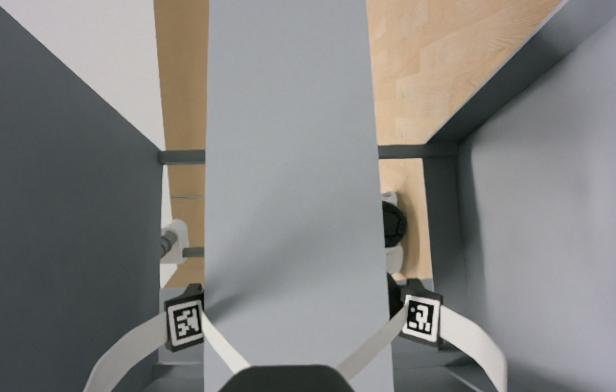

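move --r1 '{"base":{"translate_m":-0.35,"strafe_m":0.0},"pace":"slow","contact_limits":{"translate_m":0.6}}' --blocking false

wait --seconds 6 --cameras '["r1_wrist_camera","r1_head_right_camera","r1_head_camera"]'

Scene clock: 912.17 s.
move: r1 moving
r1.base_odometry: x=-1.365 y=+0.665 heading=-2.231
r1.turned_by_wheels: +0.000
r1.turned_by_imu: -0.001
r1.base_tilt: forward=-1.6 right=+1.3
r1.lidar_m: 0.37 0.52 0.52 2.28 2.62 2.51 2.50 2.89 2.44 0.63 0.61 0.42
r1.base_status: translate_m moving; strafe_m moving
r1.joint_positions: lift_m=+0.330 arm_m=+0.000 wrist_yaw_rad=+0.003 wrist_pitch_rad=+0.008 wrist_roll_rad=+1.570 gripper_m=+0.031
r1.joint_status: not commanded
r1.measured_speeds: translate_m=-0.048 strafe_m=+0.000 rotate_rad=+0.001 lift_m=+0.000 arm_m=+0.000 wrist_yaw_rad=+0.000 wrist_pitch_rad=+0.000 wrist_roll_rad=+0.000
r1.motor_effort: lift_m=+16(16) arm_m=-4(4) wheel_0=-6(8) wheel_1=-7(7) wheel_2=+7(9)
r1.servo_current: wrist_yaw_rad=52(65) wrist_pitch_rad=52(52) wrist_roll_rad=46(59) gripper_m=72(78)
r1.contact_limits: translate_m 0.6
r1.hand_pose: x=+0.4595 y=-0.0867 z=+0.5061 quat_wxyz=(+0.707, +0.707, +0.004, -0.002)
r1.wrist_depth_mm: - - - - 1464 976 - / 421 - - - 1499 1118 466 / 442 609 - - - - 488 / 436 609 - - 809 - 469 / 436 647 - - - - 477 / 413 554 187 - 186 170 473 / 427 160 155 - - 151 480
r2.base_odometry: x=-2.964 y=+0.064 heading=-2.433
r2.turned_by_wheels: +0.000
r2.turned_by_imu: +0.000
r2.base_tilt: forward=-0.6 right=+0.1
r2.lidar_m: 0.63 1.01 2.36 2.92 3.05 4.24 - 2.59 1.89 1.83 1.92 1.72
r2.base_status: not commanded
r2.joint_positions: lift_m=+0.850 arm_m=+0.298 wrist_yaw_rad=+0.024 wrist_pitch_rad=+0.001 wrist_roll_rad=+0.000 gripper_m=-0.024
r2.joint_status: not commanded
r2.measured_speeds: all 0
r2.motor_effort: lift_m=+20(20) arm_m=-9(9) wheel_0=+9(9) wheel_1=-4(4) wheel_2=+33(33)
r2.servo_current: wrist_yaw_rad=156(156) wrist_pitch_rad=33(46) wrist_roll_rad=52(59) gripper_m=104(104)
r2.contact_limits: strafe_m 0.8
r2.hand_pose: x=+0.7597 y=-0.0804 z=+1.0277 quat_wxyz=(+1.000, +0.000, +0.001, +0.012)
r2.wrist_depth_mm: 116 162 260 165 - - - / 116 173 260 166 - - - / 116 162 258 167 - - - / 114 162 257 169 - - - / 116 160 253 171 - - - / 116 155 184 172 174 - - / 117 140 228 - - - -
pictures: none

Scene clock: 916.43 s.
earlier move: r1 done
r1.base_odometry: x=-1.158 y=+0.932 heading=-2.230
r1.turned_by_wheels: +0.001
r1.turned_by_imu: +0.002
r1.base_tilt: forward=-1.6 right=+1.3
r1.lidar_m: 0.35 0.78 1.14 2.37 2.60 2.19 2.16 2.51 2.34 1.31 0.76 0.45
r1.base_status: done
r1.joint_positions: lift_m=+0.330 arm_m=+0.000 wrist_yaw_rad=+0.006 wrist_pitch_rad=+0.008 wrist_roll_rad=+1.570 gripper_m=+0.031
r1.joint_status: not commanded
r1.measured_speeds: all 0
r1.motor_effort: lift_m=+16(16) arm_m=-4(4) wheel_0=+0(10) wheel_1=-3(7) wheel_2=+6(12)
r1.servo_current: wrist_yaw_rad=59(78) wrist_pitch_rad=52(59) wrist_roll_rad=20(72) gripper_m=72(78)
r1.contact_limits: translate_m 0.6
r1.hand_pose: x=+0.4598 y=-0.0858 z=+0.5061 quat_wxyz=(+0.707, +0.707, +0.005, -0.001)
r1.wrist_depth_mm: - - - - 1537 976 - / 424 - - - 1499 1138 462 / 442 661 - - 1499 - 492 / 439 609 - - 820 - 473 / 436 597 - - - - 477 / 410 591 187 - 183 - 477 / 424 160 156 - 158 - 473
r2.base_odometry: x=-2.964 y=+0.064 heading=-2.433
r2.turned_by_wheels: +0.000
r2.turned_by_imu: +0.001
r2.base_tilt: forward=-0.5 right=+0.1
r2.lidar_m: 0.63 1.35 2.37 2.92 3.06 4.20 - 2.57 1.90 1.82 1.92 1.74
r2.base_status: not commanded
r2.joint_positions: lift_m=+0.850 arm_m=+0.298 wrist_yaw_rad=+0.024 wrist_pitch_rad=+0.001 wrist_roll_rad=+0.000 gripper_m=-0.024
r2.joint_status: not commanded
r2.measured_speeds: all 0
r2.on_its_own: wrist_yaw_rad is at rest, and its servo_current (150 mA) is outside its rest range (0 to 104 mA)
r2.motor_effort: lift_m=+20(20) arm_m=-9(10) wheel_0=+9(10) wheel_1=-4(4) wheel_2=+33(33)
r2.servo_current: wrist_yaw_rad=150(163) wrist_pitch_rad=46(52) wrist_roll_rad=52(59) gripper_m=104(111)
r2.contact_limits: strafe_m 0.8
r2.hand_pose: x=+0.7597 y=-0.0804 z=+1.0277 quat_wxyz=(+1.000, +0.000, +0.001, +0.012)
r2.wrist_depth_mm: 116 162 260 165 - - - / 116 174 260 166 - - - / 117 162 259 167 - - - / 114 161 257 169 - - - / 116 160 254 171 - - - / 117 155 183 172 174 - - / 117 140 228 - - - -
wait: 4.27 of 6 s (r1 has come to rest)
pictures: r1_head_camera, r1_head_right_camera, r1_wrist_camera
Images, in order (width x height): r1_head_camera 420x560, r1_head_right_camera 420x672, r1_wrist_camera 616x392.

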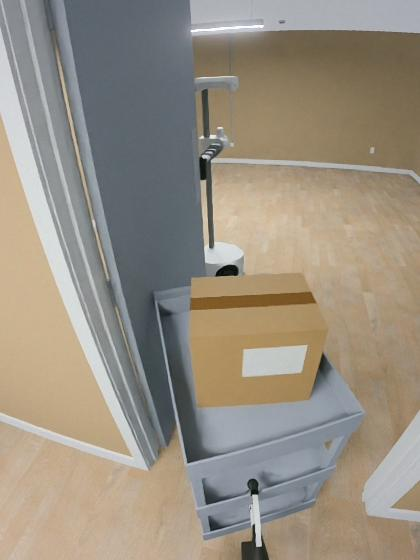

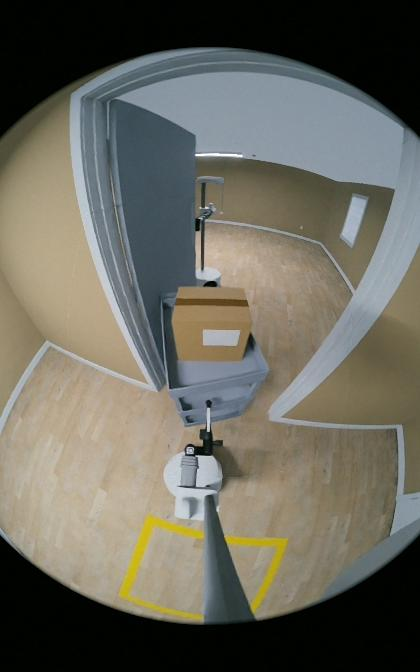

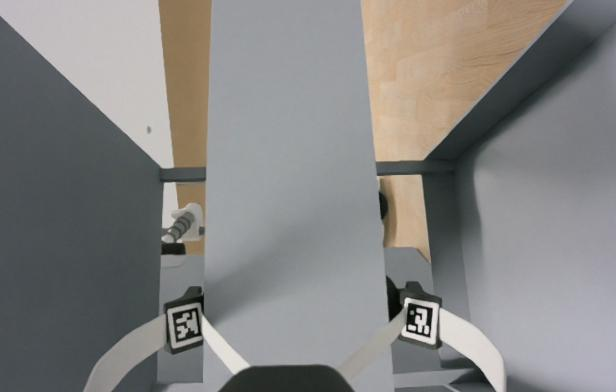

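move --r1 '{"base":{"translate_m":-0.15,"strafe_m":-0.02},"pace":"slow","contact_limits":{"translate_m":0.6}}' --blocking false

wait --seconds 4

move --r1 '{"base":{"translate_m":-0.25,"strafe_m":0.12},"pace":"slow","contact_limits":{"translate_m":0.6}}' --blocking false

wait --seconds 5 --cameras '["r1_wrist_camera","r1_head_right_camera","r1_head_camera"]'

Scene clock: 927.43 s.
move: r1 moving
r1.base_odometry: x=-1.152 y=+0.943 heading=-2.229
r1.turned_by_wheels: +0.001
r1.turned_by_imu: +0.001
r1.base_tilt: forward=-1.6 right=+1.3
r1.lidar_m: 0.37 0.79 1.18 2.37 2.58 2.18 2.16 2.50 2.35 1.34 0.76 0.45
r1.base_status: translate_m moving; strafe_m moving
r1.joint_positions: lift_m=+0.330 arm_m=+0.000 wrist_yaw_rad=+0.006 wrist_pitch_rad=+0.008 wrist_roll_rad=+1.570 gripper_m=+0.031
r1.joint_status: not commanded
r1.measured_speeds: translate_m=-0.050 strafe_m=-0.006 rotate_rad=+0.001 lift_m=+0.000 arm_m=+0.000 wrist_yaw_rad=+0.000 wrist_pitch_rad=+0.000 wrist_roll_rad=+0.000
r1.motor_effort: lift_m=+16(16) arm_m=-4(4) wheel_0=-1(3) wheel_1=-3(7) wheel_2=+12(13)
r1.servo_current: wrist_yaw_rad=46(72) wrist_pitch_rad=59(59) wrist_roll_rad=39(65) gripper_m=72(78)
r1.contact_limits: translate_m 0.6
r1.hand_pose: x=+0.4598 y=-0.0858 z=+0.5061 quat_wxyz=(+0.707, +0.707, +0.005, -0.001)
r1.wrist_depth_mm: - - - - 1576 976 - / 421 - - - 1464 1118 466 / 445 668 - - 1464 - 488 / 442 615 - - 842 - 469 / 439 597 - - - - 469 / 413 585 187 - 183 - 477 / 424 161 156 - 158 - 480
r2.base_odometry: x=-2.964 y=+0.064 heading=-2.433
r2.turned_by_wheels: +0.000
r2.turned_by_imu: +0.000
r2.base_tilt: forward=-0.6 right=+0.1
r2.lidar_m: 0.62 1.36 2.42 2.93 3.06 4.20 - 2.58 1.89 1.82 1.87 1.70
r2.base_status: not commanded
r2.joint_positions: lift_m=+0.850 arm_m=+0.298 wrist_yaw_rad=+0.024 wrist_pitch_rad=+0.001 wrist_roll_rad=+0.000 gripper_m=-0.024
r2.joint_status: not commanded
r2.measured_speeds: all 0
r2.motor_effort: lift_m=+20(20) arm_m=-9(10) wheel_0=+9(10) wheel_1=-4(4) wheel_2=+33(33)
r2.servo_current: wrist_yaw_rad=150(163) wrist_pitch_rad=39(46) wrist_roll_rad=59(59) gripper_m=98(111)
r2.contact_limits: strafe_m 0.8
r2.hand_pose: x=+0.7597 y=-0.0804 z=+1.0277 quat_wxyz=(+1.000, +0.000, +0.001, +0.012)
r2.wrist_depth_mm: 116 162 260 165 - - - / 116 173 259 167 - - - / 117 162 258 167 - - - / 115 162 258 169 - - - / 116 160 254 170 - - - / 116 156 185 172 174 - - / 116 140 228 - - - -
pictures: none

Scene clock: 929.73 s.
earlier move: r1 done
r1.base_odometry: x=-1.083 y=+1.063 heading=-2.229
r1.turned_by_wheels: +0.000
r1.turned_by_imu: +0.001
r1.base_tilt: forward=-1.6 right=+1.3
r1.lidar_m: 0.35 0.45 1.40 2.42 2.44 2.05 2.03 2.35 2.29 1.62 0.87 0.42
r1.base_status: done
r1.joint_positions: lift_m=+0.330 arm_m=+0.000 wrist_yaw_rad=+0.007 wrist_pitch_rad=+0.008 wrist_roll_rad=+1.570 gripper_m=+0.031
r1.joint_status: not commanded
r1.measured_speeds: all 0
r1.motor_effort: lift_m=+16(16) arm_m=-4(4) wheel_0=+3(4) wheel_1=-3(7) wheel_2=+7(13)
r1.servo_current: wrist_yaw_rad=59(72) wrist_pitch_rad=52(59) wrist_roll_rad=52(65) gripper_m=72(78)
r1.contact_limits: translate_m 0.6
r1.hand_pose: x=+0.4599 y=-0.0854 z=+0.5061 quat_wxyz=(+0.707, +0.707, +0.005, +0.000)
r1.wrist_depth_mm: - - - - 1537 960 - / 421 - - - 1499 1060 462 / 445 - - - 1464 - 488 / 442 615 - - - - 473 / 439 609 - - 820 - 473 / 413 591 187 - 185 - 477 / 424 161 155 - 157 - 477
r2.base_odometry: x=-2.964 y=+0.064 heading=-2.433
r2.turned_by_wheels: +0.000
r2.turned_by_imu: +0.000
r2.base_tilt: forward=-0.6 right=+0.0
r2.lidar_m: 0.61 1.49 2.40 2.92 3.06 4.21 - 2.58 1.89 1.81 1.90 1.75
r2.base_status: not commanded
r2.joint_positions: lift_m=+0.850 arm_m=+0.298 wrist_yaw_rad=+0.024 wrist_pitch_rad=+0.001 wrist_roll_rad=+0.000 gripper_m=-0.024
r2.joint_status: not commanded
r2.measured_speeds: all 0
r2.on_its_own: wrist_yaw_rad is at rest, and its servo_current (150 mA) is outside its rest range (0 to 104 mA)
r2.motor_effort: lift_m=+20(20) arm_m=-9(10) wheel_0=+9(10) wheel_1=-4(4) wheel_2=+33(33)
r2.servo_current: wrist_yaw_rad=150(163) wrist_pitch_rad=39(46) wrist_roll_rad=52(59) gripper_m=104(111)
r2.contact_limits: strafe_m 0.8
r2.hand_pose: x=+0.7597 y=-0.0804 z=+1.0277 quat_wxyz=(+1.000, +0.000, +0.001, +0.012)
r2.wrist_depth_mm: 116 162 259 165 - - - / 116 173 260 167 - - - / 116 162 258 167 - - - / 114 162 257 169 - - - / 116 160 254 171 - - - / 116 156 184 172 174 - - / 117 140 227 - - - -
wait: 2.30 of 4 s (r1 has come to rest)
pictures: none

Scene clock: 930.23 s.
move: r1 moving
r1.base_odometry: x=-1.070 y=+1.069 heading=-2.230
r1.turned_by_wheels: +0.000
r1.turned_by_imu: +0.000
r1.base_tilt: forward=-1.6 right=+1.3
r1.lidar_m: 0.36 0.57 1.42 2.41 2.42 2.04 2.02 2.33 2.30 1.68 0.88 0.45
r1.base_status: translate_m moving; strafe_m moving
r1.joint_positions: lift_m=+0.330 arm_m=+0.000 wrist_yaw_rad=+0.007 wrist_pitch_rad=+0.008 wrist_roll_rad=+1.570 gripper_m=+0.031
r1.joint_status: not commanded
r1.measured_speeds: translate_m=-0.048 strafe_m=+0.023 rotate_rad=-0.002 lift_m=+0.000 arm_m=+0.000 wrist_yaw_rad=+0.000 wrist_pitch_rad=+0.000 wrist_roll_rad=+0.000
r1.motor_effort: lift_m=+16(16) arm_m=-4(4) wheel_0=-6(6) wheel_1=-5(5) wheel_2=+10(13)
r1.servo_current: wrist_yaw_rad=59(72) wrist_pitch_rad=46(59) wrist_roll_rad=46(59) gripper_m=72(78)
r1.contact_limits: translate_m 0.6
r1.hand_pose: x=+0.4599 y=-0.0854 z=+0.5061 quat_wxyz=(+0.707, +0.707, +0.005, +0.000)
r1.wrist_depth_mm: - - - - 1537 960 - / 427 - - - 1499 1060 466 / 449 - - - 1499 - 492 / 442 609 - - - - 466 / 436 597 1863 - 820 - 473 / 410 554 189 - 185 - 477 / 418 152 - - 146 - 477
r2.base_odometry: x=-2.964 y=+0.064 heading=-2.433
r2.turned_by_wheels: +0.000
r2.turned_by_imu: +0.000
r2.base_tilt: forward=-0.6 right=+0.0
r2.lidar_m: 0.61 1.49 2.40 2.93 3.04 4.23 - 2.58 1.90 1.81 1.90 1.73
r2.base_status: not commanded
r2.joint_positions: lift_m=+0.850 arm_m=+0.298 wrist_yaw_rad=+0.024 wrist_pitch_rad=+0.001 wrist_roll_rad=+0.000 gripper_m=-0.024
r2.joint_status: not commanded
r2.measured_speeds: all 0
r2.motor_effort: lift_m=+20(20) arm_m=-9(9) wheel_0=+9(9) wheel_1=-4(5) wheel_2=+33(33)
r2.servo_current: wrist_yaw_rad=156(156) wrist_pitch_rad=39(46) wrist_roll_rad=33(52) gripper_m=98(104)
r2.contact_limits: strafe_m 0.8
r2.hand_pose: x=+0.7597 y=-0.0804 z=+1.0277 quat_wxyz=(+1.000, +0.000, +0.001, +0.012)
r2.wrist_depth_mm: 116 162 260 165 - - - / 116 174 260 166 - - - / 117 162 258 167 - - - / 114 161 257 169 - - - / 116 160 254 171 - - - / 116 155 184 172 174 - - / 117 140 227 - - - -
pictures: none

Scene clock: 933.70 s.
earlier move: r1 done
r1.base_odometry: x=-0.835 y=+1.187 heading=-2.230
r1.turned_by_wheels: -0.001
r1.turned_by_imu: -0.002
r1.base_tilt: forward=-1.6 right=+1.3
r1.lidar_m: 0.36 1.13 1.90 2.34 2.12 1.78 1.76 2.04 2.36 2.21 1.21 0.44
r1.base_status: done
r1.joint_positions: lift_m=+0.330 arm_m=+0.000 wrist_yaw_rad=-0.004 wrist_pitch_rad=+0.008 wrist_roll_rad=+1.570 gripper_m=+0.031
r1.joint_status: not commanded
r1.measured_speeds: all 0
r1.motor_effort: lift_m=+16(16) arm_m=-4(4) wheel_0=-8(15) wheel_1=-3(7) wheel_2=-1(13)
r1.servo_current: wrist_yaw_rad=52(72) wrist_pitch_rad=52(59) wrist_roll_rad=33(65) gripper_m=65(78)
r1.contact_limits: translate_m 0.6
r1.hand_pose: x=+0.4590 y=-0.0885 z=+0.5061 quat_wxyz=(+0.707, +0.707, +0.002, -0.004)
r1.wrist_depth_mm: - - - - 1576 976 - / 421 - - - 1430 1060 466 / 445 - - - 1464 - 492 / 439 609 - - - - 492 / 436 603 - - 809 - 477 / 413 554 186 - 185 - 477 / 424 153 153 - - 138 477
r2.base_odometry: x=-2.964 y=+0.064 heading=-2.433
r2.turned_by_wheels: +0.000
r2.turned_by_imu: +0.000
r2.base_tilt: forward=-0.6 right=+0.1
r2.lidar_m: 0.63 1.75 2.40 2.93 3.06 4.23 - 2.58 1.90 1.81 1.93 1.71
r2.base_status: not commanded
r2.joint_positions: lift_m=+0.850 arm_m=+0.298 wrist_yaw_rad=+0.024 wrist_pitch_rad=+0.001 wrist_roll_rad=+0.000 gripper_m=-0.024
r2.joint_status: not commanded
r2.measured_speeds: all 0
r2.on_its_own: wrist_yaw_rad is at rest, and its servo_current (156 mA) is outside its rest range (0 to 104 mA)
r2.motor_effort: lift_m=+20(20) arm_m=-9(10) wheel_0=+9(10) wheel_1=-4(5) wheel_2=+32(33)
r2.servo_current: wrist_yaw_rad=156(156) wrist_pitch_rad=39(52) wrist_roll_rad=59(65) gripper_m=104(104)
r2.contact_limits: strafe_m 0.8
r2.hand_pose: x=+0.7597 y=-0.0804 z=+1.0277 quat_wxyz=(+1.000, +0.000, +0.001, +0.012)
r2.wrist_depth_mm: 116 162 260 165 - - - / 116 174 260 167 - - - / 116 162 260 167 - - - / 114 162 257 169 - - - / 116 160 254 171 - - - / 116 156 183 172 174 - - / 117 140 228 - - - -
wait: 3.47 of 5 s (r1 has come to rest)
pictures: r1_head_camera, r1_head_right_camera, r1_wrist_camera
Images, in order (width x height): r1_head_camera 420x560, r1_head_right_camera 420x672, r1_wrist_camera 616x392.

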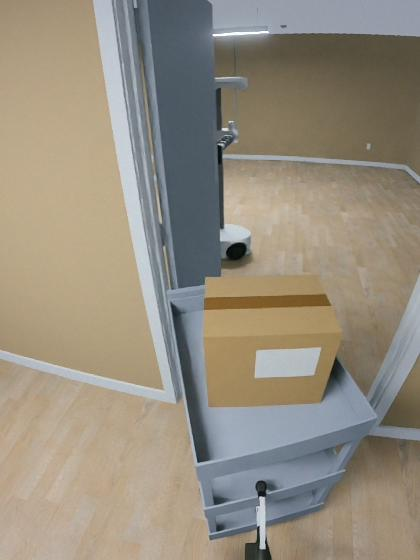

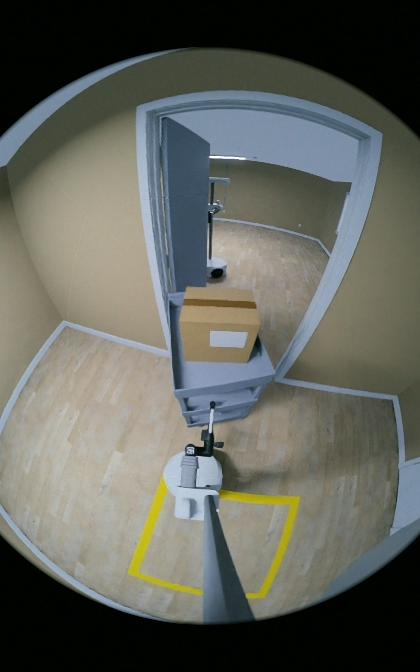

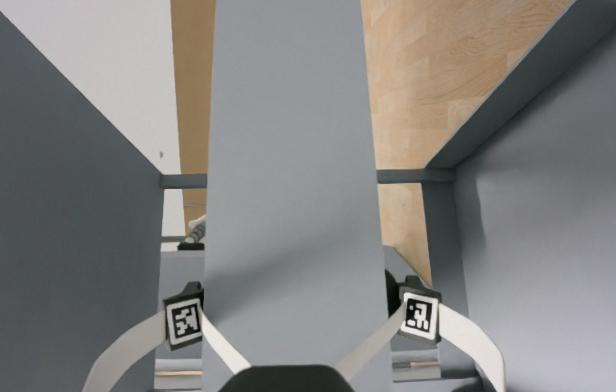

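move --r1 '{"base":{"translate_m":-0.45,"strafe_m":0.04},"pace":"slow","contact_limits":{"translate_m":0.6}}' --blocking false

wait --seconds 7 --cameras '["r1_head_right_camera","r1_head_camera","r1_head_left_camera"]'

Scene clock: 967.47 s.
move: r1 moving
r1.base_odometry: x=-0.826 y=+1.196 heading=-2.231
r1.turned_by_wheels: +0.000
r1.turned_by_imu: -0.001
r1.base_tilt: forward=-1.6 right=+1.3
r1.lidar_m: 0.37 1.14 1.91 2.35 2.11 1.75 1.76 2.03 2.37 2.23 1.21 0.42
r1.base_status: translate_m moving; strafe_m moving
r1.joint_positions: lift_m=+0.330 arm_m=+0.000 wrist_yaw_rad=-0.004 wrist_pitch_rad=+0.008 wrist_roll_rad=+1.570 gripper_m=+0.031
r1.joint_status: not commanded
r1.measured_speeds: translate_m=-0.049 strafe_m=+0.005 rotate_rad=+0.002 lift_m=+0.000 arm_m=+0.000 wrist_yaw_rad=+0.000 wrist_pitch_rad=+0.000 wrist_roll_rad=+0.000
r1.motor_effort: lift_m=+16(16) arm_m=-4(4) wheel_0=-10(13) wheel_1=-5(6) wheel_2=+7(7)
r1.servo_current: wrist_yaw_rad=39(59) wrist_pitch_rad=52(59) wrist_roll_rad=59(59) gripper_m=72(78)
r1.contact_limits: translate_m 0.6
r1.hand_pose: x=+0.4590 y=-0.0885 z=+0.5061 quat_wxyz=(+0.707, +0.707, +0.002, -0.004)
r1.wrist_depth_mm: - - - - 1499 991 - / 421 - - - 1464 1078 466 / 442 661 - - 1499 - 488 / 442 603 - - - - 473 / 439 609 - - 831 - 477 / 415 554 187 - 186 - 477 / 427 152 154 - - - 469
r2.base_odometry: x=-2.964 y=+0.064 heading=-2.433
r2.turned_by_wheels: +0.000
r2.turned_by_imu: +0.000
r2.base_tilt: forward=-0.6 right=+0.1
r2.lidar_m: 0.61 1.76 2.41 2.93 3.04 4.24 - 2.59 1.88 1.80 1.91 1.73
r2.base_status: not commanded
r2.joint_positions: lift_m=+0.850 arm_m=+0.298 wrist_yaw_rad=+0.024 wrist_pitch_rad=+0.001 wrist_roll_rad=+0.000 gripper_m=-0.024
r2.joint_status: not commanded
r2.measured_speeds: all 0
r2.motor_effort: lift_m=+20(20) arm_m=-9(9) wheel_0=+9(9) wheel_1=-4(4) wheel_2=+32(33)
r2.servo_current: wrist_yaw_rad=150(156) wrist_pitch_rad=39(46) wrist_roll_rad=46(52) gripper_m=91(104)
r2.contact_limits: strafe_m 0.8
r2.hand_pose: x=+0.7597 y=-0.0804 z=+1.0277 quat_wxyz=(+1.000, +0.000, +0.001, +0.012)
r2.wrist_depth_mm: 116 162 260 165 - - - / 116 174 260 167 - - - / 117 162 259 167 - - - / 115 162 257 169 - - - / 116 159 254 171 - - - / 117 156 184 172 175 - - / 117 140 228 - - - -
pictures: none

Scene clock: 972.77 s.
earlier move: r1 done
r1.base_odometry: x=-0.527 y=+1.518 heading=-2.230
r1.turned_by_wheels: +0.001
r1.turned_by_imu: +0.003
r1.base_tilt: forward=-1.6 right=+1.3
r1.lidar_m: 0.36 1.66 2.43 2.42 1.58 1.34 1.33 1.52 2.26 2.29 1.72 0.42
r1.base_status: done
r1.joint_positions: lift_m=+0.330 arm_m=+0.000 wrist_yaw_rad=+0.005 wrist_pitch_rad=+0.008 wrist_roll_rad=+1.570 gripper_m=+0.031
r1.joint_status: not commanded
r1.measured_speeds: all 0
r1.motor_effort: lift_m=+16(16) arm_m=-4(4) wheel_0=+2(13) wheel_1=-3(7) wheel_2=+6(12)
r1.servo_current: wrist_yaw_rad=65(78) wrist_pitch_rad=52(65) wrist_roll_rad=52(72) gripper_m=65(78)
r1.contact_limits: translate_m 0.6
r1.hand_pose: x=+0.4597 y=-0.0859 z=+0.5061 quat_wxyz=(+0.707, +0.707, +0.005, -0.001)
r1.wrist_depth_mm: - - - - 1499 1008 - / 413 - - - 1499 1138 466 / 439 597 - - - - 473 / 436 609 - - 1576 - 480 / 436 603 - - - - 473 / 407 597 186 - 187 - 473 / 427 169 157 - 155 153 473
r2.base_odometry: x=-2.964 y=+0.064 heading=-2.433
r2.turned_by_wheels: +0.000
r2.turned_by_imu: +0.001
r2.base_tilt: forward=-0.6 right=+0.0
r2.lidar_m: 0.62 1.97 2.39 2.92 3.08 4.23 - 2.59 1.91 1.82 1.92 1.71
r2.base_status: not commanded
r2.joint_positions: lift_m=+0.850 arm_m=+0.298 wrist_yaw_rad=+0.024 wrist_pitch_rad=+0.001 wrist_roll_rad=+0.000 gripper_m=-0.024
r2.joint_status: not commanded
r2.measured_speeds: all 0
r2.on_its_own: wrist_yaw_rad is at rest, and its servo_current (156 mA) is outside its rest range (0 to 104 mA)
r2.motor_effort: lift_m=+20(20) arm_m=-9(10) wheel_0=+9(10) wheel_1=-4(4) wheel_2=+32(33)
r2.servo_current: wrist_yaw_rad=156(169) wrist_pitch_rad=39(52) wrist_roll_rad=46(65) gripper_m=104(111)
r2.contact_limits: strafe_m 0.8
r2.hand_pose: x=+0.7597 y=-0.0804 z=+1.0277 quat_wxyz=(+1.000, +0.000, +0.001, +0.012)
r2.wrist_depth_mm: 116 162 262 165 - - - / 116 173 260 166 - - - / 116 161 257 167 - - - / 114 162 257 169 - - - / 116 160 254 171 - - - / 116 155 183 172 174 - - / 117 140 227 - - - -
wait: 5.30 of 7 s (r1 has come to rest)
pictures: r1_head_camera, r1_head_left_camera, r1_head_right_camera
Images, in order (width x height): r1_head_camera 420x560, r1_head_left_camera 420x672, r1_head_right_camera 420x672.

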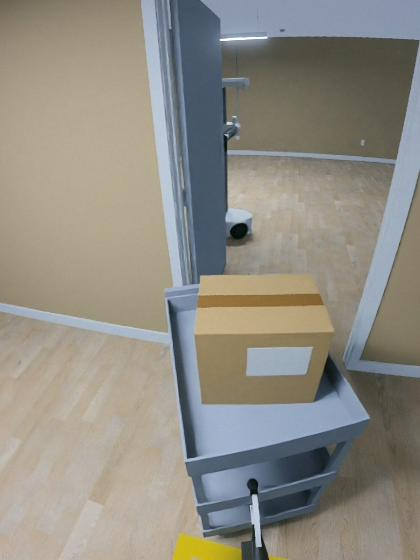

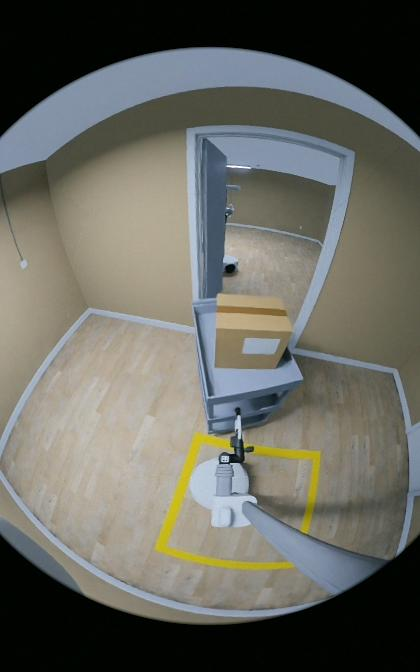

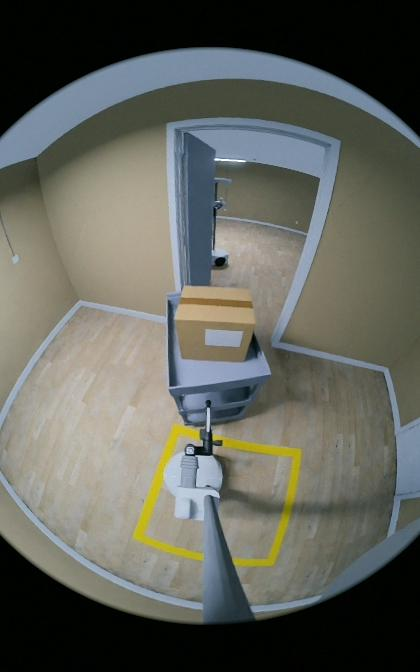

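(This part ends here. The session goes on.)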